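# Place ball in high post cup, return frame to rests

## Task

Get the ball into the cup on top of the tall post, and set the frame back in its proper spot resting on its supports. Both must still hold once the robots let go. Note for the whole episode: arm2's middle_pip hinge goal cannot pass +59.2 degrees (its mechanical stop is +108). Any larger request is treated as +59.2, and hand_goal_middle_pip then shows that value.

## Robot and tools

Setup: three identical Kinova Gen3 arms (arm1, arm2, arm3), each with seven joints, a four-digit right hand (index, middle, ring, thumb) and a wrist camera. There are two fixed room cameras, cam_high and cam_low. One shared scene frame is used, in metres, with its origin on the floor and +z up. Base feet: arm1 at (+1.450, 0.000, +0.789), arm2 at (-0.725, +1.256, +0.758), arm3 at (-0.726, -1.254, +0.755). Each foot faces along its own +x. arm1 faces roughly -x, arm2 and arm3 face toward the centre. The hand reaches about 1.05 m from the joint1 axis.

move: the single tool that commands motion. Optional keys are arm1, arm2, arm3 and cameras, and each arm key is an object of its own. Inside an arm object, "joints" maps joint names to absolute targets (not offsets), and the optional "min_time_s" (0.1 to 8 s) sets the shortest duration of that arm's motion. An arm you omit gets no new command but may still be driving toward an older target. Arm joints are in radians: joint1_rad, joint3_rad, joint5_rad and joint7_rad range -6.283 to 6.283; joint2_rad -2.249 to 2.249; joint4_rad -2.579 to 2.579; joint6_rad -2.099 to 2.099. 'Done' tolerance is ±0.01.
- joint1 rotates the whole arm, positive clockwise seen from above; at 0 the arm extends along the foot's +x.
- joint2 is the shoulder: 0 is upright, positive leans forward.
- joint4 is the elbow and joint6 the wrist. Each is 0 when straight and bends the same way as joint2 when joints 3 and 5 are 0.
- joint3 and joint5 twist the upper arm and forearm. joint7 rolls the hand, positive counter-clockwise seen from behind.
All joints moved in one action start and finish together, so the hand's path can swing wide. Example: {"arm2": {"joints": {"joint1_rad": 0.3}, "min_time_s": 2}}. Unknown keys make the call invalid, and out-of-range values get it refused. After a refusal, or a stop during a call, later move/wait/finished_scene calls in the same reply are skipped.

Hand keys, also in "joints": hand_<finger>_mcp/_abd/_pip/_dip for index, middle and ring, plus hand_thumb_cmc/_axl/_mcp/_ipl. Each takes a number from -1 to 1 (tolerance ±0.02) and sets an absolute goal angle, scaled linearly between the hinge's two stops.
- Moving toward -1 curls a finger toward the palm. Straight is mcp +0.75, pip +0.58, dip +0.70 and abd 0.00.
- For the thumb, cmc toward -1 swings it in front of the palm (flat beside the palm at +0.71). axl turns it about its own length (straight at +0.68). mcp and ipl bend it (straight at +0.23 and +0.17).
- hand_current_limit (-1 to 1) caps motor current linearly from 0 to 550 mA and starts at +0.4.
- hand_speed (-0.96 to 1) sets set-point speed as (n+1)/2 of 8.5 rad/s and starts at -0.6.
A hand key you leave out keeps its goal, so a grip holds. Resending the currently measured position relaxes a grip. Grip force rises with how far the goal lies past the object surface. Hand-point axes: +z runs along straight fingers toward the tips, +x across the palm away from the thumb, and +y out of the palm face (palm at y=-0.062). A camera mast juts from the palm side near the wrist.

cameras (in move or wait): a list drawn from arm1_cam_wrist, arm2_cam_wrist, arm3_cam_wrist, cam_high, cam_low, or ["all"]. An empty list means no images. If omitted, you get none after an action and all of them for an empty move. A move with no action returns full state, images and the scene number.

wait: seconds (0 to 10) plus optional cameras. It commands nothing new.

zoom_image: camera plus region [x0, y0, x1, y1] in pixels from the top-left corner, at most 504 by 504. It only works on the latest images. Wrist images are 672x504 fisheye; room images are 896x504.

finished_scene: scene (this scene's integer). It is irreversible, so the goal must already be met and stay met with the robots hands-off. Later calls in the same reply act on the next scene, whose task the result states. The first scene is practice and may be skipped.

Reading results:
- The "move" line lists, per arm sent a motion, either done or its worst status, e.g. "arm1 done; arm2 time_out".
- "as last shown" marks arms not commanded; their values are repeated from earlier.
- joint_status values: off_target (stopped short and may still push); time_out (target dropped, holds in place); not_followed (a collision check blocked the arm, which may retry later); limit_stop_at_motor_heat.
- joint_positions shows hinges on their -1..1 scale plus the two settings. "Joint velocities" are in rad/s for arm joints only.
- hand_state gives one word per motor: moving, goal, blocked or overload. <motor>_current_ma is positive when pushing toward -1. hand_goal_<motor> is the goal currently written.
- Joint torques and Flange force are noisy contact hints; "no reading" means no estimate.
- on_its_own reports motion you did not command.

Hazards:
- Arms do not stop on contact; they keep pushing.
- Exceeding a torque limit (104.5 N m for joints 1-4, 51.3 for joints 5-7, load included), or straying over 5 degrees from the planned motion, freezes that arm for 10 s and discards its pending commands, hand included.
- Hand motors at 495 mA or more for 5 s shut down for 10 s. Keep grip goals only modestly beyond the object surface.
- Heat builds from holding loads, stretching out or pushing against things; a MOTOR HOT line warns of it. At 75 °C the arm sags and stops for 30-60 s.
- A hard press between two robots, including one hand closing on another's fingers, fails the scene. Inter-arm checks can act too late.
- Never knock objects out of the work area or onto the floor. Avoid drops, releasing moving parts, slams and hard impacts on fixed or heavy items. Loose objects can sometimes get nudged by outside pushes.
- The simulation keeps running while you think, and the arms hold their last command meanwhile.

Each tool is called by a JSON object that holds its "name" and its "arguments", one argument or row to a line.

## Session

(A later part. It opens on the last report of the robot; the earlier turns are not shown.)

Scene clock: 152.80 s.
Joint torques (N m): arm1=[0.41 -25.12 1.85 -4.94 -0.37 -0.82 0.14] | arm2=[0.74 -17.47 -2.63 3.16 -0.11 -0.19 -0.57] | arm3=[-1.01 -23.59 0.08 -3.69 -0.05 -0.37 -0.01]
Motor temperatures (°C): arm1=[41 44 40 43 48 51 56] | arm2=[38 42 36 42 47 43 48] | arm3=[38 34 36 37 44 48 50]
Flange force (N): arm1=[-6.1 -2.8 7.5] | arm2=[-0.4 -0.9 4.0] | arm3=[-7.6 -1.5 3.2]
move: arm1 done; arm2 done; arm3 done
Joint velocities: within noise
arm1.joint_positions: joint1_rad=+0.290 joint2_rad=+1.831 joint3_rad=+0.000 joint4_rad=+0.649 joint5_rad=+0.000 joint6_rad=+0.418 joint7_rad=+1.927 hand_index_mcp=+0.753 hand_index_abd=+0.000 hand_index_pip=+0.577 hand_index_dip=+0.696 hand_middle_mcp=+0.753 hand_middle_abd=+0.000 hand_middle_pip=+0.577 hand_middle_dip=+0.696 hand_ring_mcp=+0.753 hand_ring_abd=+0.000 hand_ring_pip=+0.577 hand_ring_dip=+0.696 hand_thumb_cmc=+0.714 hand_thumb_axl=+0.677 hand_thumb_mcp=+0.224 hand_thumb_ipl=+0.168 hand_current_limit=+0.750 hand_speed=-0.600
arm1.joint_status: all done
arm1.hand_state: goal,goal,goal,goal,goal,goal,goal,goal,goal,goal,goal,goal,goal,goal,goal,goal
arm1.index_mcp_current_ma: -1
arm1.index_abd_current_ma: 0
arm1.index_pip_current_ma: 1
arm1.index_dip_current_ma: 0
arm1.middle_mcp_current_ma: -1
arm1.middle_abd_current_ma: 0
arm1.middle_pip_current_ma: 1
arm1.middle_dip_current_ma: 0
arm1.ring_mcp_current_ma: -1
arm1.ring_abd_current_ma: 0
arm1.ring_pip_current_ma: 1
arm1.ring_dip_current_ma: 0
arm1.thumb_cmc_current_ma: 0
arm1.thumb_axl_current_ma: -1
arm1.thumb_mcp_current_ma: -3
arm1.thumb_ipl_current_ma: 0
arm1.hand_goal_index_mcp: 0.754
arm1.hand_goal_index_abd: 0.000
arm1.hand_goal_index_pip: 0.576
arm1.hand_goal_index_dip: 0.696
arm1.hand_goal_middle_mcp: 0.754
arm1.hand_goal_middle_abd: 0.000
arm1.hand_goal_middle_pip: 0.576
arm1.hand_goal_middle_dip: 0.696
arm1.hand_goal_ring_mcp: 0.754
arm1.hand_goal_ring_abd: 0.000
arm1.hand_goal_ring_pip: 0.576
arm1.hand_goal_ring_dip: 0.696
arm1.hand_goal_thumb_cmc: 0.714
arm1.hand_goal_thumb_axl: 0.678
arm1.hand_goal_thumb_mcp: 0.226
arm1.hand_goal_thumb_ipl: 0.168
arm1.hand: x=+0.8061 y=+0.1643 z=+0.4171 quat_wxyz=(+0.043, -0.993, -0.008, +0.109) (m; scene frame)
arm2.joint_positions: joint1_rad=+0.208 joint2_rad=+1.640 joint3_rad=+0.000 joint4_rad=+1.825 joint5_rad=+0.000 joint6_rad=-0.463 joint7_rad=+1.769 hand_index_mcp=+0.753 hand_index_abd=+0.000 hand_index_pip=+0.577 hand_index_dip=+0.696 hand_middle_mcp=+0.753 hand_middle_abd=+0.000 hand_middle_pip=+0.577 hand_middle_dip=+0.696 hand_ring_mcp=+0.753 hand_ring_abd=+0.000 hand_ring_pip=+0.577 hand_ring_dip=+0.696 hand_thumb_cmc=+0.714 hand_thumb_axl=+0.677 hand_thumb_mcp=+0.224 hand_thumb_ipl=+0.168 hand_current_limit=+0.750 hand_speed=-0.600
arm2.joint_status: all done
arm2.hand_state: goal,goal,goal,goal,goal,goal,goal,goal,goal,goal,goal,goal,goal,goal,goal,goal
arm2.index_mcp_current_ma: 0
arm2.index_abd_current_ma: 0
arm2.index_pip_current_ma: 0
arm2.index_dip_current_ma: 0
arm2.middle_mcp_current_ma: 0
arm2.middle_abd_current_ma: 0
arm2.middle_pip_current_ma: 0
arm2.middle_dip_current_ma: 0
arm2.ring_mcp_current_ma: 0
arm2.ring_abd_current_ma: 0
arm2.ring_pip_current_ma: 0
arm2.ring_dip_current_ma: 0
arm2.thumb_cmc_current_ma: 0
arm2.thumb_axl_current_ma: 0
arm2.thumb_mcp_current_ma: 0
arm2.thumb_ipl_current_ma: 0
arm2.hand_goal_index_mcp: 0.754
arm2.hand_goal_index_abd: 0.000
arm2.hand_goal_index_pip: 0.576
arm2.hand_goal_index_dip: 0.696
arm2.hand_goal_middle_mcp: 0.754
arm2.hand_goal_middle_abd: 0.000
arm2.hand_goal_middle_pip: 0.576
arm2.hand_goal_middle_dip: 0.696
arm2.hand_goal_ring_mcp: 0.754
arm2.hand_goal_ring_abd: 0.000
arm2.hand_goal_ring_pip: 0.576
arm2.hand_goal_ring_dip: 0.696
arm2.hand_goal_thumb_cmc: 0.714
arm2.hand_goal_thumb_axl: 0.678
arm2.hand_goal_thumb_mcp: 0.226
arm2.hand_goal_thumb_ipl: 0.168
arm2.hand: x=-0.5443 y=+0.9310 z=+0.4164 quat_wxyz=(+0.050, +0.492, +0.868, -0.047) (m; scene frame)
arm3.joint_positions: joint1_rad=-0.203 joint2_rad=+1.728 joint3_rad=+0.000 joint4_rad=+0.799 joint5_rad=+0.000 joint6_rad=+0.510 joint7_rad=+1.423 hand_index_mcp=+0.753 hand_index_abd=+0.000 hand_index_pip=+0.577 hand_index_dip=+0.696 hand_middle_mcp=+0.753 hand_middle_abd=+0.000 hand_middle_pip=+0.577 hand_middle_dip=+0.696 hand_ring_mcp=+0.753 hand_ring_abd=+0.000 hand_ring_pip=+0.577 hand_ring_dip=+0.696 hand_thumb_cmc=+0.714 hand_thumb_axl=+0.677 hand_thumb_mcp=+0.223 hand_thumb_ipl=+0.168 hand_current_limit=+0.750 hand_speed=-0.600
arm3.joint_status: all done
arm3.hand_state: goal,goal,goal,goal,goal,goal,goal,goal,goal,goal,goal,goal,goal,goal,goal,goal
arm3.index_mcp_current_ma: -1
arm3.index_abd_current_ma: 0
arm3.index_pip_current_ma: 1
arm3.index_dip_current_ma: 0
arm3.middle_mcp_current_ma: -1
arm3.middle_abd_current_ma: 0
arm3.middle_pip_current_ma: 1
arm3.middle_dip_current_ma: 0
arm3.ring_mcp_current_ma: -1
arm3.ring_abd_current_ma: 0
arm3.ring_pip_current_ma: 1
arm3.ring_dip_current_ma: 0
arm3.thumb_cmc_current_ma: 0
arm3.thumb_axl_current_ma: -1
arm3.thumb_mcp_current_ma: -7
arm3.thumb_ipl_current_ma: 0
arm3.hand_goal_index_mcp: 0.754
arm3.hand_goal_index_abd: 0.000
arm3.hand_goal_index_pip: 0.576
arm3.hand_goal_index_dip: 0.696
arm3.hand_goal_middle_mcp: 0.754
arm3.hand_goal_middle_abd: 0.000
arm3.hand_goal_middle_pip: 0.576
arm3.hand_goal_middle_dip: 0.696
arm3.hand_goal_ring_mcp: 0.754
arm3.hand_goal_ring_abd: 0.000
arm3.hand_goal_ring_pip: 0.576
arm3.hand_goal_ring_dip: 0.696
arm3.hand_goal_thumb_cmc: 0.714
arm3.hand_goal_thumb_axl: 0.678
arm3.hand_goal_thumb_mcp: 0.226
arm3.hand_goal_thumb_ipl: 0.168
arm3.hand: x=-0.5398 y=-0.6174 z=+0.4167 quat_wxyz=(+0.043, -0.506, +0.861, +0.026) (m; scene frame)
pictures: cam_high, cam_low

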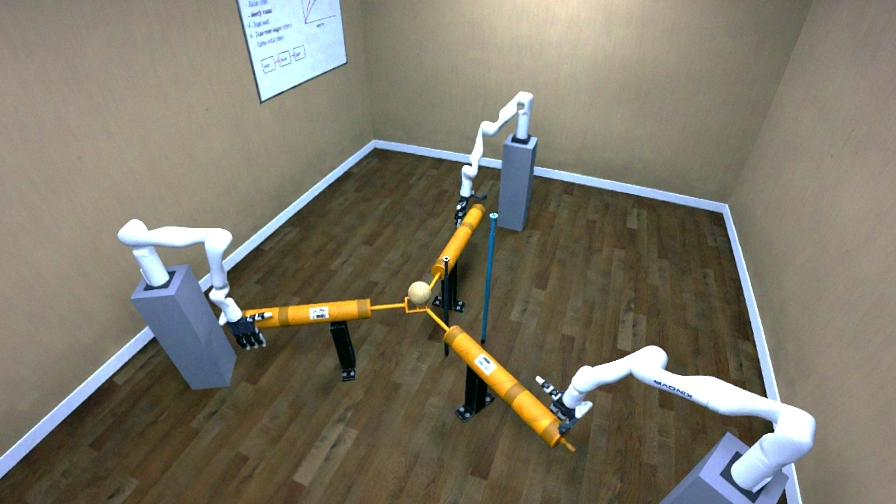

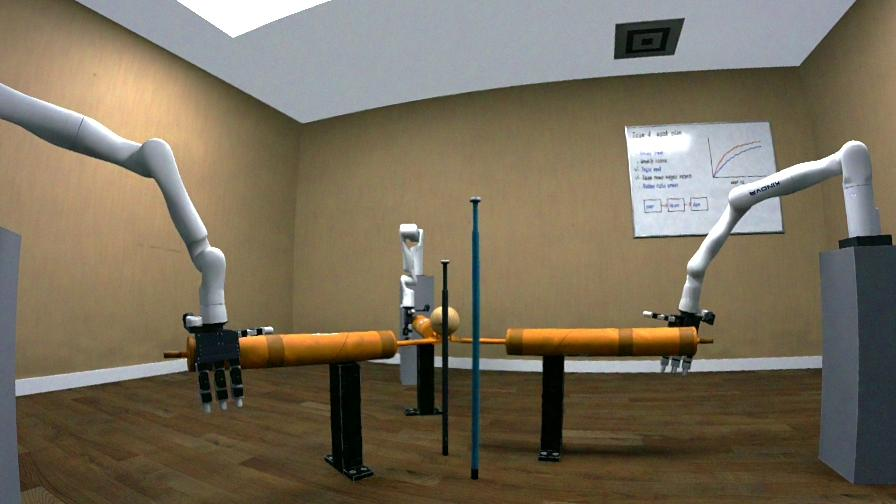

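{"name": "move", "arguments": {
  "arm1": {"joints":{"joint1_rad":0.2642,"joint2_rad":1.8197,"joint4_rad":0.6880,"joint6_rad":0.3896,"joint7_rad":1.8860},"min_time_s":1.5},
  "arm2": {"joints":{"joint1_rad":0.2199,"joint7_rad":1.7806},"min_time_s":1},
  "arm3": {"joints":{"joint1_rad":-0.2379,"joint2_rad":1.7321,"joint4_rad":0.7871,"joint6_rad":0.5177,"joint7_rad":1.3711},"min_time_s":1.5},
  "cameras": ["cam_high","cam_low"]
}}

{"name": "zoom_image", "arguments": {
  "camera": "cam_high",
  "region": [440, 170, 520, 240]
}}

{"name": "zoom_image", "arguments": {
  "camera": "cam_high",
  "region": [520, 350, 620, 450]
}}

{"name": "zoom_image", "arguments": {
  "camera": "cam_low",
  "region": [390, 300, 440, 350]
}}

Scene clock: 171.57 s.
Joint torques (N m): arm1=[0.38 -24.97 1.84 -4.83 -0.4 -0.8 0.09] | arm2=[1.57 -17.88 -1.1 2.88 -0.34 -0.31 -0.45] | arm3=[-0.99 -23.61 0 -3.75 -0.06 -0.34 0.01]
Motor temperatures (°C): arm1=[41 44 39 43 48 51 56] | arm2=[38 42 36 42 47 43 47] | arm3=[38 35 36 37 44 48 50]
Flange force (N): arm1=[-5.3 -2.4 6.6] | arm2=[-0.4 1.8 4.2] | arm3=[-7.6 -1.0 3.1]
move: arm1 done; arm2 done; arm3 done
Joint velocities: within noise
arm1.joint_positions: joint1_rad=+0.264 joint2_rad=+1.820 joint3_rad=+0.000 joint4_rad=+0.688 joint5_rad=+0.000 joint6_rad=+0.390 joint7_rad=+1.886 hand_index_mcp=+0.753 hand_index_abd=+0.000 hand_index_pip=+0.577 hand_index_dip=+0.696 hand_middle_mcp=+0.753 hand_middle_abd=+0.000 hand_middle_pip=+0.577 hand_middle_dip=+0.696 hand_ring_mcp=+0.753 hand_ring_abd=+0.000 hand_ring_pip=+0.577 hand_ring_dip=+0.696 hand_thumb_cmc=+0.714 hand_thumb_axl=+0.677 hand_thumb_mcp=+0.224 hand_thumb_ipl=+0.168 hand_current_limit=+0.750 hand_speed=-0.600
arm1.joint_status: all done
arm1.hand_state: goal,goal,goal,goal,goal,goal,goal,goal,goal,goal,goal,goal,goal,goal,goal,goal
arm1.index_mcp_current_ma: -1
arm1.index_abd_current_ma: 0
arm1.index_pip_current_ma: 1
arm1.index_dip_current_ma: 0
arm1.middle_mcp_current_ma: -1
arm1.middle_abd_current_ma: 0
arm1.middle_pip_current_ma: 1
arm1.middle_dip_current_ma: 0
arm1.ring_mcp_current_ma: -1
arm1.ring_abd_current_ma: 0
arm1.ring_pip_current_ma: 1
arm1.ring_dip_current_ma: 0
arm1.thumb_cmc_current_ma: 0
arm1.thumb_axl_current_ma: -1
arm1.thumb_mcp_current_ma: -3
arm1.thumb_ipl_current_ma: 0
arm1.hand_goal_index_mcp: 0.754
arm1.hand_goal_index_abd: 0.000
arm1.hand_goal_index_pip: 0.576
arm1.hand_goal_index_dip: 0.696
arm1.hand_goal_middle_mcp: 0.754
arm1.hand_goal_middle_abd: 0.000
arm1.hand_goal_middle_pip: 0.576
arm1.hand_goal_middle_dip: 0.696
arm1.hand_goal_ring_mcp: 0.754
arm1.hand_goal_ring_abd: 0.000
arm1.hand_goal_ring_pip: 0.576
arm1.hand_goal_ring_dip: 0.696
arm1.hand_goal_thumb_cmc: 0.714
arm1.hand_goal_thumb_axl: 0.678
arm1.hand_goal_thumb_mcp: 0.226
arm1.hand_goal_thumb_ipl: 0.168
arm1.hand: x=+0.8044 y=+0.1467 z=+0.4169 quat_wxyz=(+0.039, -0.993, +0.000, +0.111) (m; scene frame)
arm2.joint_positions: joint1_rad=+0.220 joint2_rad=+1.640 joint3_rad=+0.000 joint4_rad=+1.825 joint5_rad=+0.000 joint6_rad=-0.463 joint7_rad=+1.781 hand_index_mcp=+0.753 hand_index_abd=+0.000 hand_index_pip=+0.577 hand_index_dip=+0.696 hand_middle_mcp=+0.753 hand_middle_abd=+0.000 hand_middle_pip=+0.577 hand_middle_dip=+0.696 hand_ring_mcp=+0.753 hand_ring_abd=+0.000 hand_ring_pip=+0.577 hand_ring_dip=+0.696 hand_thumb_cmc=+0.714 hand_thumb_axl=+0.677 hand_thumb_mcp=+0.224 hand_thumb_ipl=+0.168 hand_current_limit=+0.750 hand_speed=-0.600
arm2.joint_status: all done
arm2.hand_state: goal,goal,goal,goal,goal,goal,goal,goal,goal,goal,goal,goal,goal,goal,goal,goal
arm2.index_mcp_current_ma: 0
arm2.index_abd_current_ma: 0
arm2.index_pip_current_ma: 0
arm2.index_dip_current_ma: 0
arm2.middle_mcp_current_ma: 0
arm2.middle_abd_current_ma: 0
arm2.middle_pip_current_ma: 0
arm2.middle_dip_current_ma: 0
arm2.ring_mcp_current_ma: 0
arm2.ring_abd_current_ma: 0
arm2.ring_pip_current_ma: 0
arm2.ring_dip_current_ma: 0
arm2.thumb_cmc_current_ma: 0
arm2.thumb_axl_current_ma: 0
arm2.thumb_mcp_current_ma: 0
arm2.thumb_ipl_current_ma: 0
arm2.hand_goal_index_mcp: 0.754
arm2.hand_goal_index_abd: 0.000
arm2.hand_goal_index_pip: 0.576
arm2.hand_goal_index_dip: 0.696
arm2.hand_goal_middle_mcp: 0.754
arm2.hand_goal_middle_abd: 0.000
arm2.hand_goal_middle_pip: 0.576
arm2.hand_goal_middle_dip: 0.696
arm2.hand_goal_ring_mcp: 0.754
arm2.hand_goal_ring_abd: 0.000
arm2.hand_goal_ring_pip: 0.576
arm2.hand_goal_ring_dip: 0.696
arm2.hand_goal_thumb_cmc: 0.714
arm2.hand_goal_thumb_axl: 0.678
arm2.hand_goal_thumb_mcp: 0.226
arm2.hand_goal_thumb_ipl: 0.168
arm2.hand: x=-0.5484 y=+0.9299 z=+0.4163 quat_wxyz=(+0.049, +0.492, +0.868, -0.047) (m; scene frame)
arm3.joint_positions: joint1_rad=-0.238 joint2_rad=+1.732 joint3_rad=+0.000 joint4_rad=+0.787 joint5_rad=+0.000 joint6_rad=+0.518 joint7_rad=+1.371 hand_index_mcp=+0.753 hand_index_abd=+0.000 hand_index_pip=+0.577 hand_index_dip=+0.696 hand_middle_mcp=+0.753 hand_middle_abd=+0.000 hand_middle_pip=+0.577 hand_middle_dip=+0.696 hand_ring_mcp=+0.753 hand_ring_abd=+0.000 hand_ring_pip=+0.577 hand_ring_dip=+0.696 hand_thumb_cmc=+0.714 hand_thumb_axl=+0.677 hand_thumb_mcp=+0.223 hand_thumb_ipl=+0.168 hand_current_limit=+0.750 hand_speed=-0.600
arm3.joint_status: all done
arm3.hand_state: goal,goal,goal,goal,goal,goal,goal,goal,goal,goal,goal,goal,goal,goal,goal,goal
arm3.index_mcp_current_ma: -1
arm3.index_abd_current_ma: 0
arm3.index_pip_current_ma: 1
arm3.index_dip_current_ma: 0
arm3.middle_mcp_current_ma: -1
arm3.middle_abd_current_ma: 0
arm3.middle_pip_current_ma: 1
arm3.middle_dip_current_ma: 0
arm3.ring_mcp_current_ma: -1
arm3.ring_abd_current_ma: 0
arm3.ring_pip_current_ma: 1
arm3.ring_dip_current_ma: 0
arm3.thumb_cmc_current_ma: 0
arm3.thumb_axl_current_ma: -1
arm3.thumb_mcp_current_ma: -7
arm3.thumb_ipl_current_ma: 0
arm3.hand_goal_index_mcp: 0.754
arm3.hand_goal_index_abd: 0.000
arm3.hand_goal_index_pip: 0.576
arm3.hand_goal_index_dip: 0.696
arm3.hand_goal_middle_mcp: 0.754
arm3.hand_goal_middle_abd: 0.000
arm3.hand_goal_middle_pip: 0.576
arm3.hand_goal_middle_dip: 0.696
arm3.hand_goal_ring_mcp: 0.754
arm3.hand_goal_ring_abd: 0.000
arm3.hand_goal_ring_pip: 0.576
arm3.hand_goal_ring_dip: 0.696
arm3.hand_goal_thumb_cmc: 0.714
arm3.hand_goal_thumb_axl: 0.678
arm3.hand_goal_thumb_mcp: 0.226
arm3.hand_goal_thumb_ipl: 0.168
arm3.hand: x=-0.5584 y=-0.6063 z=+0.4167 quat_wxyz=(+0.042, -0.498, +0.866, +0.027) (m; scene frame)
pictures: cam_high, cam_low

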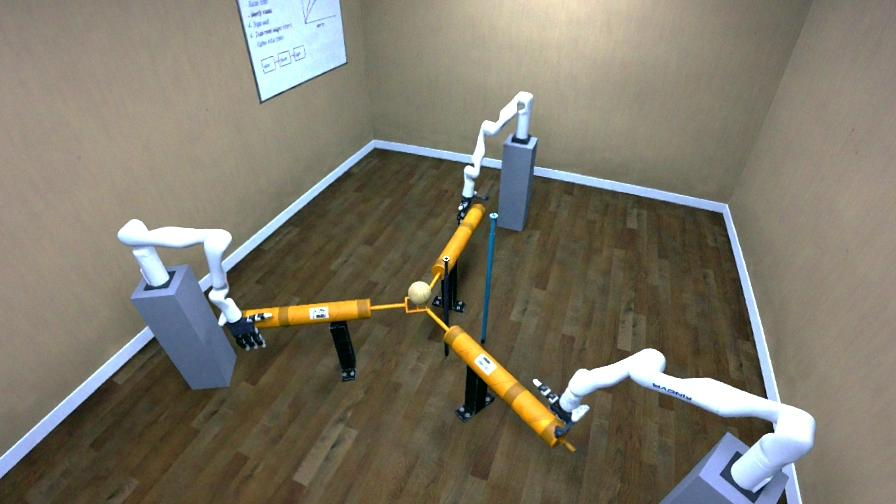

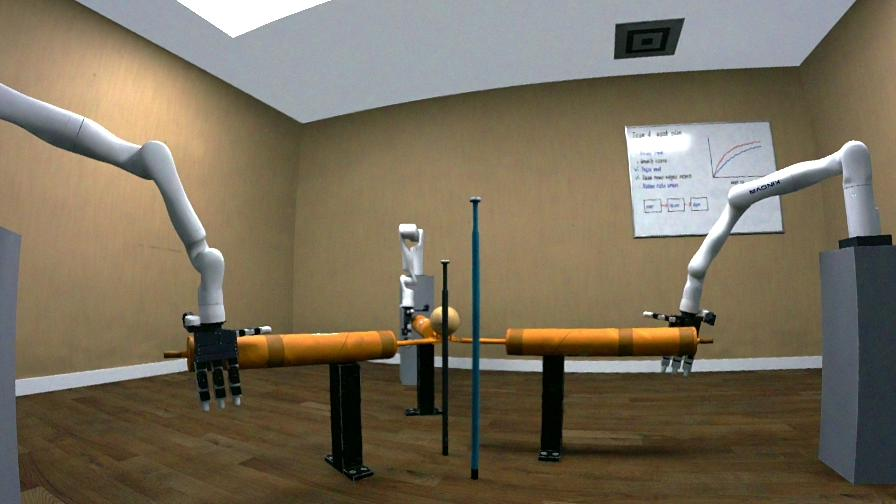

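Scaled by 6.300 from the camera's 896x504 image, which has a finer 1280x720 frame.

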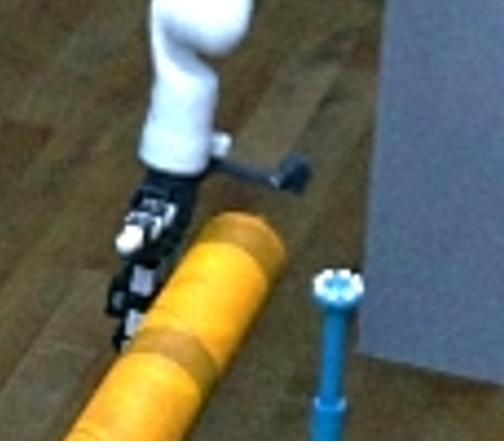

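Scaled by 5.040 from the camera's 896x504 image, which has a finer 1280x720 frame.

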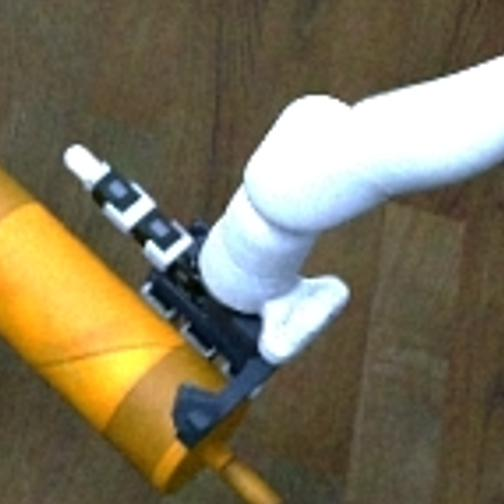

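Scaled by 10.080 from the camera's 896x504 image, which has a finer 1280x720 frame.

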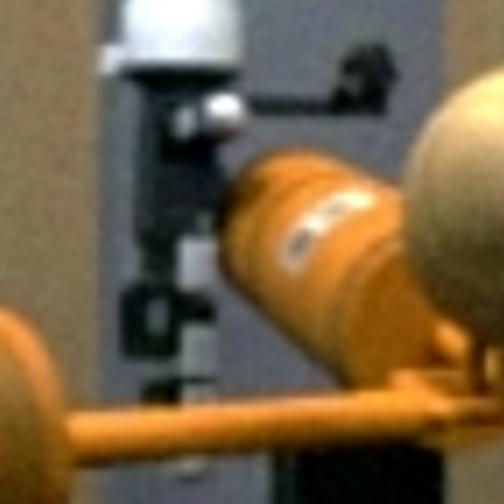

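{"name": "move", "arguments": {
  "arm1": {"joints":{"hand_thumb_cmc":-0.571}},
  "arm2": {"joints":{"hand_thumb_cmc":-0.571}},
  "arm3": {"joints":{"hand_thumb_cmc":-0.571}}
}}

{"name": "move", "arguments": {
  "arm1": {"joints":{"hand_index_mcp":0.4521,"hand_index_pip":-0.4161,"hand_index_dip":0.2609,"hand_middle_mcp":0.2603,"hand_middle_pip":-0.2993,"hand_middle_dip":0.1884,"hand_ring_mcp":0.0685,"hand_ring_pip":-0.1533,"hand_ring_dip":0.0435}},
  "arm2": {"joints":{"hand_index_mcp":0.3973,"hand_index_pip":-0.3723,"hand_index_dip":0.2319,"hand_middle_mcp":0.2740,"hand_middle_pip":-0.2847,"hand_middle_dip":0.1159,"hand_ring_mcp":0.1644,"hand_ring_pip":-0.2409,"hand_ring_dip":0.1449}},
  "arm3": {"joints":{"hand_index_mcp":0.3973,"hand_index_pip":-0.3723,"hand_index_dip":0.2319,"hand_middle_mcp":0.3014,"hand_middle_pip":-0.3285,"hand_middle_dip":0.2029,"hand_ring_mcp":0.2192,"hand_ring_pip":-0.2701,"hand_ring_dip":0.1739}},
  "cameras": ["all"]
}}

{"name": "zoom_image", "arguments": {
  "camera": "cam_low",
  "region": [150, 280, 290, 420]
}}

{"name": "zoom_image", "arguments": {
  "camera": "cam_low",
  "region": [640, 280, 740, 380]
}}

{"name": "zoom_image", "arguments": {
  "camera": "cam_low",
  "region": [390, 300, 440, 350]
}}

{"name": "zoom_image", "arguments": {
  "camera": "cam_high",
  "region": [520, 350, 620, 450]
}}

Scene clock: 182.00 s.
Joint torques (N m): arm1=[0.45 -24.92 1.82 -4.73 -0.4 -0.71 0.15] | arm2=[1.53 -17.79 -1.13 2.96 -0.31 -0.27 -0.44] | arm3=[-0.98 -23.56 -0.06 -3.7 -0.08 -0.32 0]
Motor temperatures (°C): arm1=[41 45 39 43 48 51 56] | arm2=[38 42 36 42 47 43 47] | arm3=[38 35 36 37 44 48 50]
Flange force (N): arm1=[-5.5 -2.2 6.8] | arm2=[-0.5 1.7 4.2] | arm3=[-7.7 -1.0 3.2]
move: arm1 done; arm2 done; arm3 done
Joint velocities: within noise
arm1.joint_positions: joint1_rad=+0.264 joint2_rad=+1.820 joint3_rad=+0.000 joint4_rad=+0.688 joint5_rad=+0.000 joint6_rad=+0.390 joint7_rad=+1.886 hand_index_mcp=+0.753 hand_index_abd=+0.000 hand_index_pip=+0.577 hand_index_dip=+0.696 hand_middle_mcp=+0.753 hand_middle_abd=+0.000 hand_middle_pip=+0.577 hand_middle_dip=+0.696 hand_ring_mcp=+0.753 hand_ring_abd=+0.000 hand_ring_pip=+0.577 hand_ring_dip=+0.696 hand_thumb_cmc=-0.570 hand_thumb_axl=+0.677 hand_thumb_mcp=+0.224 hand_thumb_ipl=+0.168 hand_current_limit=+0.750 hand_speed=-0.600
arm1.joint_status: all done
arm1.hand_state: goal,goal,goal,goal,goal,goal,goal,goal,goal,goal,goal,goal,goal,goal,goal,goal
arm1.index_mcp_current_ma: -1
arm1.index_abd_current_ma: 0
arm1.index_pip_current_ma: 1
arm1.index_dip_current_ma: 0
arm1.middle_mcp_current_ma: -1
arm1.middle_abd_current_ma: 0
arm1.middle_pip_current_ma: 1
arm1.middle_dip_current_ma: 0
arm1.ring_mcp_current_ma: -1
arm1.ring_abd_current_ma: 0
arm1.ring_pip_current_ma: 1
arm1.ring_dip_current_ma: 0
arm1.thumb_cmc_current_ma: 0
arm1.thumb_axl_current_ma: -1
arm1.thumb_mcp_current_ma: -3
arm1.thumb_ipl_current_ma: 0
arm1.hand_goal_index_mcp: 0.754
arm1.hand_goal_index_abd: 0.000
arm1.hand_goal_index_pip: 0.576
arm1.hand_goal_index_dip: 0.696
arm1.hand_goal_middle_mcp: 0.754
arm1.hand_goal_middle_abd: 0.000
arm1.hand_goal_middle_pip: 0.576
arm1.hand_goal_middle_dip: 0.696
arm1.hand_goal_ring_mcp: 0.754
arm1.hand_goal_ring_abd: 0.000
arm1.hand_goal_ring_pip: 0.576
arm1.hand_goal_ring_dip: 0.696
arm1.hand_goal_thumb_cmc: -0.570
arm1.hand_goal_thumb_axl: 0.678
arm1.hand_goal_thumb_mcp: 0.226
arm1.hand_goal_thumb_ipl: 0.168
arm1.hand: x=+0.8044 y=+0.1467 z=+0.4169 quat_wxyz=(+0.039, -0.993, +0.000, +0.111) (m; scene frame)
arm2.joint_positions: joint1_rad=+0.220 joint2_rad=+1.640 joint3_rad=+0.000 joint4_rad=+1.825 joint5_rad=+0.000 joint6_rad=-0.463 joint7_rad=+1.781 hand_index_mcp=+0.753 hand_index_abd=+0.000 hand_index_pip=+0.577 hand_index_dip=+0.696 hand_middle_mcp=+0.753 hand_middle_abd=+0.000 hand_middle_pip=+0.577 hand_middle_dip=+0.696 hand_ring_mcp=+0.753 hand_ring_abd=+0.000 hand_ring_pip=+0.577 hand_ring_dip=+0.696 hand_thumb_cmc=-0.569 hand_thumb_axl=+0.677 hand_thumb_mcp=+0.224 hand_thumb_ipl=+0.168 hand_current_limit=+0.750 hand_speed=-0.600
arm2.joint_status: all done
arm2.hand_state: goal,goal,goal,goal,goal,goal,goal,goal,goal,goal,goal,goal,goal,goal,goal,goal
arm2.index_mcp_current_ma: 0
arm2.index_abd_current_ma: 0
arm2.index_pip_current_ma: 0
arm2.index_dip_current_ma: 0
arm2.middle_mcp_current_ma: 0
arm2.middle_abd_current_ma: 0
arm2.middle_pip_current_ma: 0
arm2.middle_dip_current_ma: 0
arm2.ring_mcp_current_ma: 0
arm2.ring_abd_current_ma: 0
arm2.ring_pip_current_ma: 0
arm2.ring_dip_current_ma: 0
arm2.thumb_cmc_current_ma: 0
arm2.thumb_axl_current_ma: 0
arm2.thumb_mcp_current_ma: 0
arm2.thumb_ipl_current_ma: 0
arm2.hand_goal_index_mcp: 0.754
arm2.hand_goal_index_abd: 0.000
arm2.hand_goal_index_pip: 0.576
arm2.hand_goal_index_dip: 0.696
arm2.hand_goal_middle_mcp: 0.754
arm2.hand_goal_middle_abd: 0.000
arm2.hand_goal_middle_pip: 0.576
arm2.hand_goal_middle_dip: 0.696
arm2.hand_goal_ring_mcp: 0.754
arm2.hand_goal_ring_abd: 0.000
arm2.hand_goal_ring_pip: 0.576
arm2.hand_goal_ring_dip: 0.696
arm2.hand_goal_thumb_cmc: -0.570
arm2.hand_goal_thumb_axl: 0.678
arm2.hand_goal_thumb_mcp: 0.226
arm2.hand_goal_thumb_ipl: 0.168
arm2.hand: x=-0.5484 y=+0.9299 z=+0.4163 quat_wxyz=(+0.049, +0.492, +0.868, -0.047) (m; scene frame)
arm3.joint_positions: joint1_rad=-0.238 joint2_rad=+1.732 joint3_rad=+0.000 joint4_rad=+0.787 joint5_rad=+0.000 joint6_rad=+0.518 joint7_rad=+1.371 hand_index_mcp=+0.753 hand_index_abd=+0.000 hand_index_pip=+0.577 hand_index_dip=+0.696 hand_middle_mcp=+0.753 hand_middle_abd=+0.000 hand_middle_pip=+0.577 hand_middle_dip=+0.696 hand_ring_mcp=+0.753 hand_ring_abd=+0.000 hand_ring_pip=+0.577 hand_ring_dip=+0.696 hand_thumb_cmc=-0.569 hand_thumb_axl=+0.677 hand_thumb_mcp=+0.223 hand_thumb_ipl=+0.168 hand_current_limit=+0.750 hand_speed=-0.600
arm3.joint_status: all done
arm3.hand_state: goal,goal,goal,goal,goal,goal,goal,goal,goal,goal,goal,goal,goal,goal,goal,goal
arm3.index_mcp_current_ma: -1
arm3.index_abd_current_ma: 0
arm3.index_pip_current_ma: 1
arm3.index_dip_current_ma: 0
arm3.middle_mcp_current_ma: -1
arm3.middle_abd_current_ma: 0
arm3.middle_pip_current_ma: 1
arm3.middle_dip_current_ma: 0
arm3.ring_mcp_current_ma: -1
arm3.ring_abd_current_ma: 0
arm3.ring_pip_current_ma: 1
arm3.ring_dip_current_ma: 0
arm3.thumb_cmc_current_ma: 2
arm3.thumb_axl_current_ma: -1
arm3.thumb_mcp_current_ma: -7
arm3.thumb_ipl_current_ma: 0
arm3.hand_goal_index_mcp: 0.754
arm3.hand_goal_index_abd: 0.000
arm3.hand_goal_index_pip: 0.576
arm3.hand_goal_index_dip: 0.696
arm3.hand_goal_middle_mcp: 0.754
arm3.hand_goal_middle_abd: 0.000
arm3.hand_goal_middle_pip: 0.576
arm3.hand_goal_middle_dip: 0.696
arm3.hand_goal_ring_mcp: 0.754
arm3.hand_goal_ring_abd: 0.000
arm3.hand_goal_ring_pip: 0.576
arm3.hand_goal_ring_dip: 0.696
arm3.hand_goal_thumb_cmc: -0.570
arm3.hand_goal_thumb_axl: 0.678
arm3.hand_goal_thumb_mcp: 0.226
arm3.hand_goal_thumb_ipl: 0.168
arm3.hand: x=-0.5584 y=-0.6063 z=+0.4167 quat_wxyz=(+0.042, -0.498, +0.866, +0.027) (m; scene frame)
pictures: none

Scene clock: 183.20 s.
Joint torques (N m): arm1=[1.79 -27.79 2.41 -5.37 -0.42 -0.7 -0.03] | arm2=[1.94 -17.56 -2.15 5.77 -0.67 0.56 -1.19] | arm3=[-0.91 -22.68 -0.1 -1.05 0.06 1.52 0.43]
Motor temperatures (°C): arm1=[41 45 39 43 48 51 56] | arm2=[38 42 36 42 47 43 47] | arm3=[38 35 36 37 44 48 50]
Flange force (N): arm1=[-6.3 -0.6 12.9] | arm2=[-3.7 -0.1 11.2] | arm3=[-13.9 0.9 9.3]
move: arm1 off_target; arm2 off_target; arm3 off_target
Joint velocities: within noise
arm1.joint_positions: joint1_rad=+0.264 joint2_rad=+1.820 joint3_rad=+0.000 joint4_rad=+0.688 joint5_rad=+0.000 joint6_rad=+0.390 joint7_rad=+1.886 hand_index_mcp=+0.498 hand_index_abd=-0.003 hand_index_pip=-0.237 hand_index_dip=+0.304 hand_middle_mcp=+0.341 hand_middle_abd=+0.006 hand_middle_pip=-0.117 hand_middle_dip=+0.217 hand_ring_mcp=+0.222 hand_ring_abd=-0.015 hand_ring_pip=-0.091 hand_ring_dip=+0.057 hand_thumb_cmc=-0.562 hand_thumb_axl=+0.666 hand_thumb_mcp=+0.262 hand_thumb_ipl=+0.164 hand_current_limit=+0.750 hand_speed=-0.600
arm1.joint_status: hand_index_mcp off_target (ended at +0.498, target +0.452); hand_index_pip off_target (ended at -0.237, target -0.416); hand_index_dip off_target (ended at +0.304, target +0.261); hand_middle_mcp off_target (ended at +0.341, target +0.260); hand_middle_pip off_target (ended at -0.117, target -0.299); hand_middle_dip off_target (ended at +0.217, target +0.188); hand_ring_mcp off_target (ended at +0.222, target +0.069); hand_ring_pip off_target (ended at -0.091, target -0.153); the others done
arm1.hand_state: blocked,goal,blocked,blocked,blocked,goal,blocked,blocked,blocked,goal,blocked,goal,goal,goal,blocked,goal
arm1.index_mcp_current_ma: 139
arm1.index_abd_current_ma: -3
arm1.index_pip_current_ma: 481
arm1.index_dip_current_ma: 123
arm1.middle_mcp_current_ma: 291
arm1.middle_abd_current_ma: 7
arm1.middle_pip_current_ma: 481
arm1.middle_dip_current_ma: 71
arm1.ring_mcp_current_ma: 481
arm1.ring_abd_current_ma: -25
arm1.ring_pip_current_ma: 194
arm1.ring_dip_current_ma: 25
arm1.thumb_cmc_current_ma: 15
arm1.thumb_axl_current_ma: -29
arm1.thumb_mcp_current_ma: 132
arm1.thumb_ipl_current_ma: -8
arm1.hand_goal_index_mcp: 0.452
arm1.hand_goal_index_abd: 0.000
arm1.hand_goal_index_pip: -0.416
arm1.hand_goal_index_dip: 0.260
arm1.hand_goal_middle_mcp: 0.260
arm1.hand_goal_middle_abd: 0.000
arm1.hand_goal_middle_pip: -0.300
arm1.hand_goal_middle_dip: 0.188
arm1.hand_goal_ring_mcp: 0.068
arm1.hand_goal_ring_abd: 0.000
arm1.hand_goal_ring_pip: -0.154
arm1.hand_goal_ring_dip: 0.044
arm1.hand_goal_thumb_cmc: -0.570
arm1.hand_goal_thumb_axl: 0.678
arm1.hand_goal_thumb_mcp: 0.226
arm1.hand_goal_thumb_ipl: 0.168
arm1.hand: x=+0.8044 y=+0.1467 z=+0.4169 quat_wxyz=(+0.039, -0.993, +0.000, +0.111) (m; scene frame)
arm2.joint_positions: joint1_rad=+0.220 joint2_rad=+1.640 joint3_rad=+0.000 joint4_rad=+1.825 joint5_rad=+0.000 joint6_rad=-0.463 joint7_rad=+1.781 hand_index_mcp=+0.443 hand_index_abd=-0.009 hand_index_pip=-0.216 hand_index_dip=+0.270 hand_middle_mcp=+0.326 hand_middle_abd=+0.004 hand_middle_pip=-0.101 hand_middle_dip=+0.167 hand_ring_mcp=+0.252 hand_ring_abd=+0.002 hand_ring_pip=-0.092 hand_ring_dip=+0.179 hand_thumb_cmc=-0.568 hand_thumb_axl=+0.674 hand_thumb_mcp=+0.236 hand_thumb_ipl=+0.166 hand_current_limit=+0.750 hand_speed=-0.600
arm2.joint_status: hand_index_mcp off_target (ended at +0.443, target +0.397); hand_index_pip off_target (ended at -0.216, target -0.372); hand_index_dip off_target (ended at +0.270, target +0.232); hand_middle_mcp off_target (ended at +0.326, target +0.274); hand_middle_pip off_target (ended at -0.101, target -0.285); hand_middle_dip off_target (ended at +0.167, target +0.116); hand_ring_mcp off_target (ended at +0.252, target +0.164); hand_ring_pip off_target (ended at -0.092, target -0.241); hand_ring_dip off_target (ended at +0.179, target +0.145)
arm2.hand_state: blocked,goal,blocked,blocked,blocked,goal,blocked,blocked,blocked,goal,blocked,blocked,goal,goal,goal,goal
arm2.index_mcp_current_ma: 54
arm2.index_abd_current_ma: -2
arm2.index_pip_current_ma: 424
arm2.index_dip_current_ma: 37
arm2.middle_mcp_current_ma: 70
arm2.middle_abd_current_ma: 1
arm2.middle_pip_current_ma: 481
arm2.middle_dip_current_ma: 61
arm2.ring_mcp_current_ma: 174
arm2.ring_abd_current_ma: 0
arm2.ring_pip_current_ma: 387
arm2.ring_dip_current_ma: 31
arm2.thumb_cmc_current_ma: 0
arm2.thumb_axl_current_ma: -1
arm2.thumb_mcp_current_ma: 6
arm2.thumb_ipl_current_ma: 0
arm2.hand_goal_index_mcp: 0.398
arm2.hand_goal_index_abd: 0.000
arm2.hand_goal_index_pip: -0.372
arm2.hand_goal_index_dip: 0.232
arm2.hand_goal_middle_mcp: 0.274
arm2.hand_goal_middle_abd: 0.000
arm2.hand_goal_middle_pip: -0.284
arm2.hand_goal_middle_dip: 0.116
arm2.hand_goal_ring_mcp: 0.164
arm2.hand_goal_ring_abd: 0.000
arm2.hand_goal_ring_pip: -0.240
arm2.hand_goal_ring_dip: 0.144
arm2.hand_goal_thumb_cmc: -0.570
arm2.hand_goal_thumb_axl: 0.678
arm2.hand_goal_thumb_mcp: 0.226
arm2.hand_goal_thumb_ipl: 0.168
arm2.hand: x=-0.5483 y=+0.9299 z=+0.4163 quat_wxyz=(+0.049, +0.492, +0.868, -0.047) (m; scene frame)
arm3.joint_positions: joint1_rad=-0.238 joint2_rad=+1.732 joint3_rad=+0.000 joint4_rad=+0.787 joint5_rad=+0.000 joint6_rad=+0.518 joint7_rad=+1.371 hand_index_mcp=+0.440 hand_index_abd=+0.004 hand_index_pip=-0.218 hand_index_dip=+0.265 hand_middle_mcp=+0.360 hand_middle_abd=+0.007 hand_middle_pip=-0.151 hand_middle_dip=+0.227 hand_ring_mcp=+0.303 hand_ring_abd=+0.009 hand_ring_pip=-0.116 hand_ring_dip=+0.195 hand_thumb_cmc=-0.566 hand_thumb_axl=+0.669 hand_thumb_mcp=+0.261 hand_thumb_ipl=+0.161 hand_current_limit=+0.750 hand_speed=-0.600
arm3.joint_status: hand_index_mcp off_target (ended at +0.440, target +0.397); hand_index_pip off_target (ended at -0.218, target -0.372); hand_index_dip off_target (ended at +0.265, target +0.232); hand_middle_mcp off_target (ended at +0.360, target +0.301); hand_middle_pip off_target (ended at -0.151, target -0.329); hand_middle_dip off_target (ended at +0.227, target +0.203); hand_ring_mcp off_target (ended at +0.303, target +0.219); hand_ring_pip off_target (ended at -0.116, target -0.270); hand_ring_dip off_target (ended at +0.195, target +0.174)
arm3.hand_state: blocked,goal,blocked,blocked,blocked,goal,blocked,blocked,blocked,goal,blocked,blocked,goal,goal,blocked,goal
arm3.index_mcp_current_ma: 144
arm3.index_abd_current_ma: 7
arm3.index_pip_current_ma: 481
arm3.index_dip_current_ma: 101
arm3.middle_mcp_current_ma: 215
arm3.middle_abd_current_ma: 14
arm3.middle_pip_current_ma: 481
arm3.middle_dip_current_ma: 73
arm3.ring_mcp_current_ma: 331
arm3.ring_abd_current_ma: 18
arm3.ring_pip_current_ma: 481
arm3.ring_dip_current_ma: 57
arm3.thumb_cmc_current_ma: 9
arm3.thumb_axl_current_ma: -26
arm3.thumb_mcp_current_ma: 149
arm3.thumb_ipl_current_ma: -24
arm3.hand_goal_index_mcp: 0.398
arm3.hand_goal_index_abd: 0.000
arm3.hand_goal_index_pip: -0.372
arm3.hand_goal_index_dip: 0.232
arm3.hand_goal_middle_mcp: 0.302
arm3.hand_goal_middle_abd: 0.000
arm3.hand_goal_middle_pip: -0.328
arm3.hand_goal_middle_dip: 0.202
arm3.hand_goal_ring_mcp: 0.220
arm3.hand_goal_ring_abd: 0.000
arm3.hand_goal_ring_pip: -0.270
arm3.hand_goal_ring_dip: 0.174
arm3.hand_goal_thumb_cmc: -0.570
arm3.hand_goal_thumb_axl: 0.678
arm3.hand_goal_thumb_mcp: 0.226
arm3.hand_goal_thumb_ipl: 0.168
arm3.hand: x=-0.5584 y=-0.6063 z=+0.4167 quat_wxyz=(+0.042, -0.498, +0.866, +0.027) (m; scene frame)
pictures: arm1_cam_wrist, arm2_cam_wrist, arm3_cam_wrist, cam_high, cam_low

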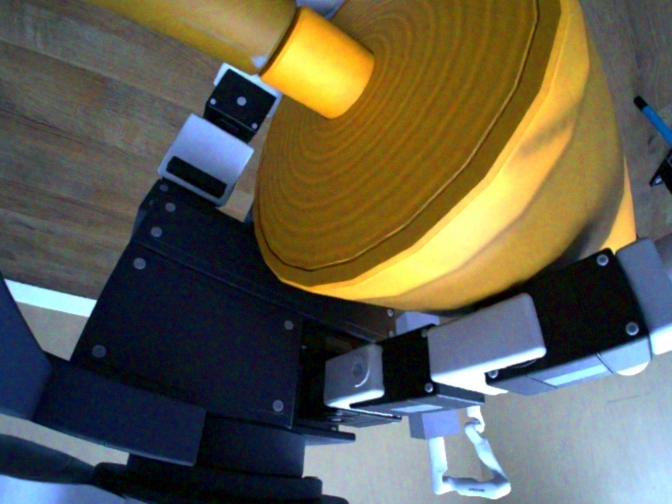

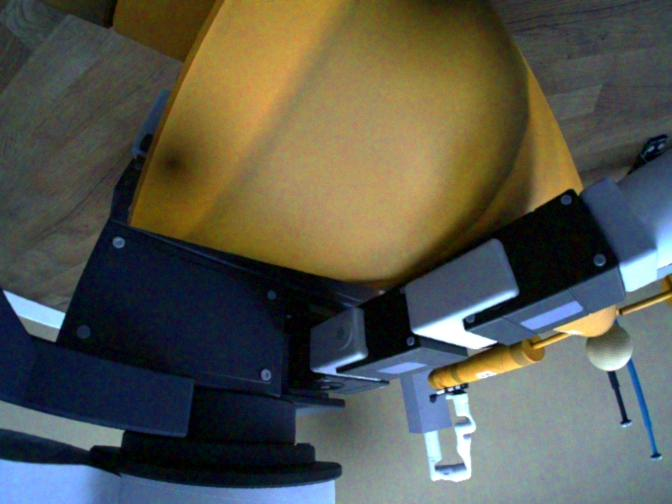

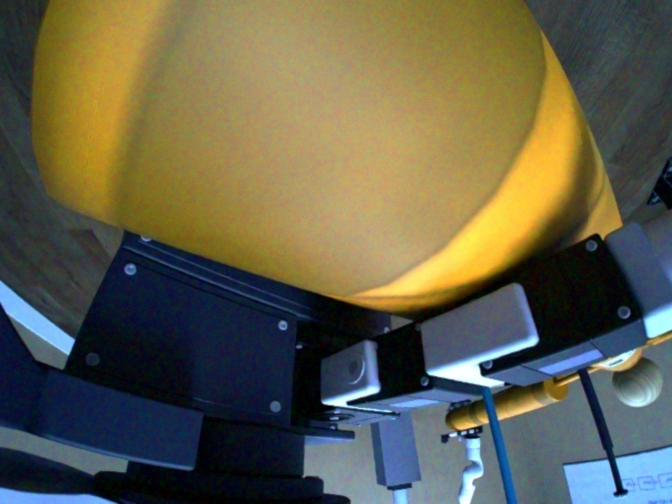

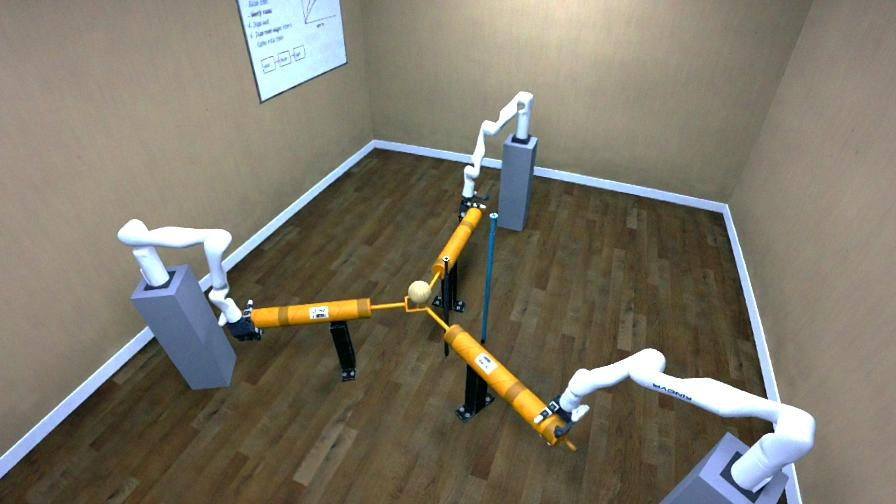

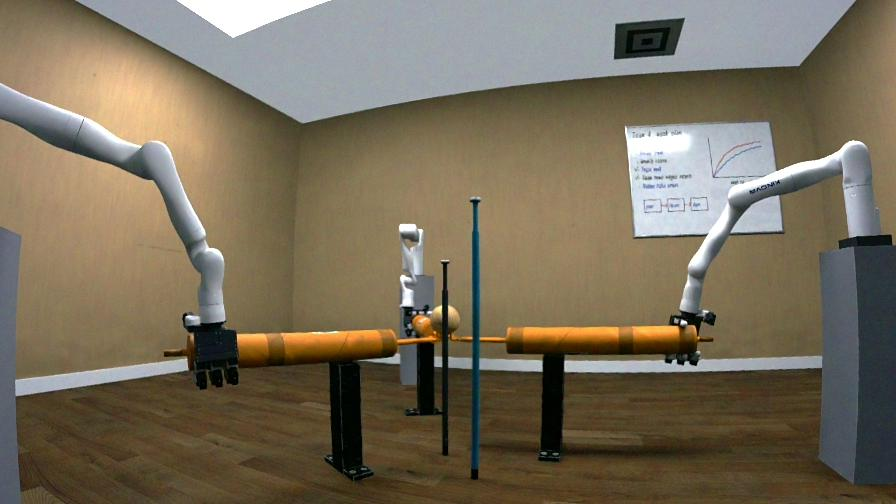

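Scaled by 3.600 from the camera's 896x504 image, which has a finer 1280x720 frame.

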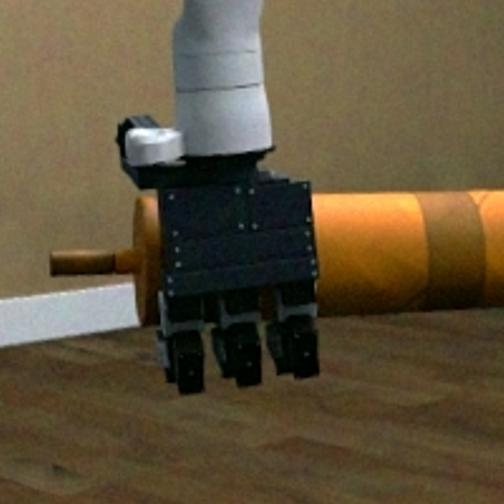

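Scaled by 5.040 from the camera's 896x504 image, which has a finer 1280x720 frame.

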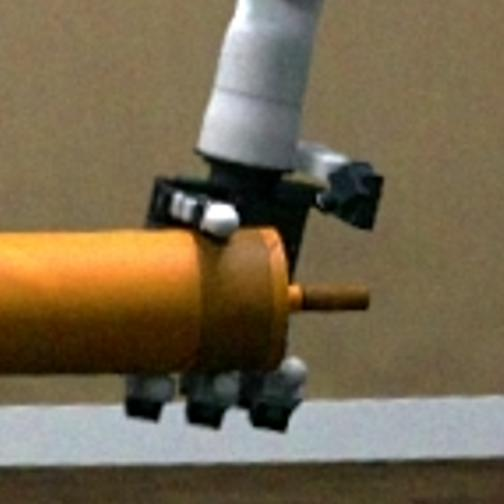

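Scaled by 10.080 from the camera's 896x504 image, which has a finer 1280x720 frame.

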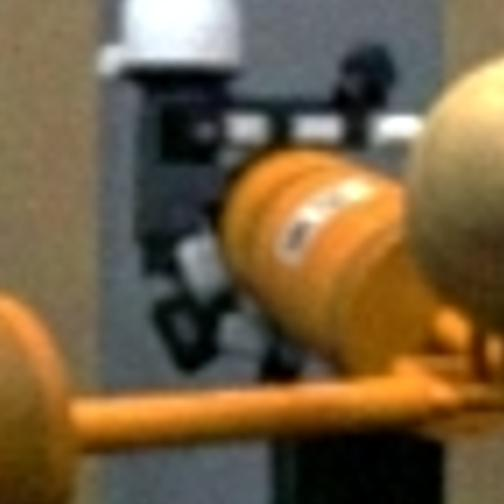

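Scaled by 5.040 from the camera's 896x504 image, which has a finer 1280x720 frame.

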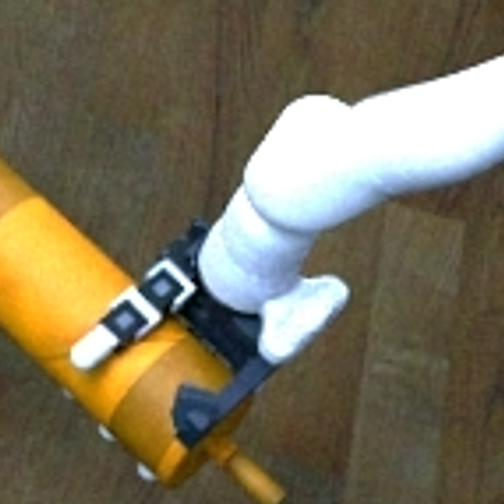

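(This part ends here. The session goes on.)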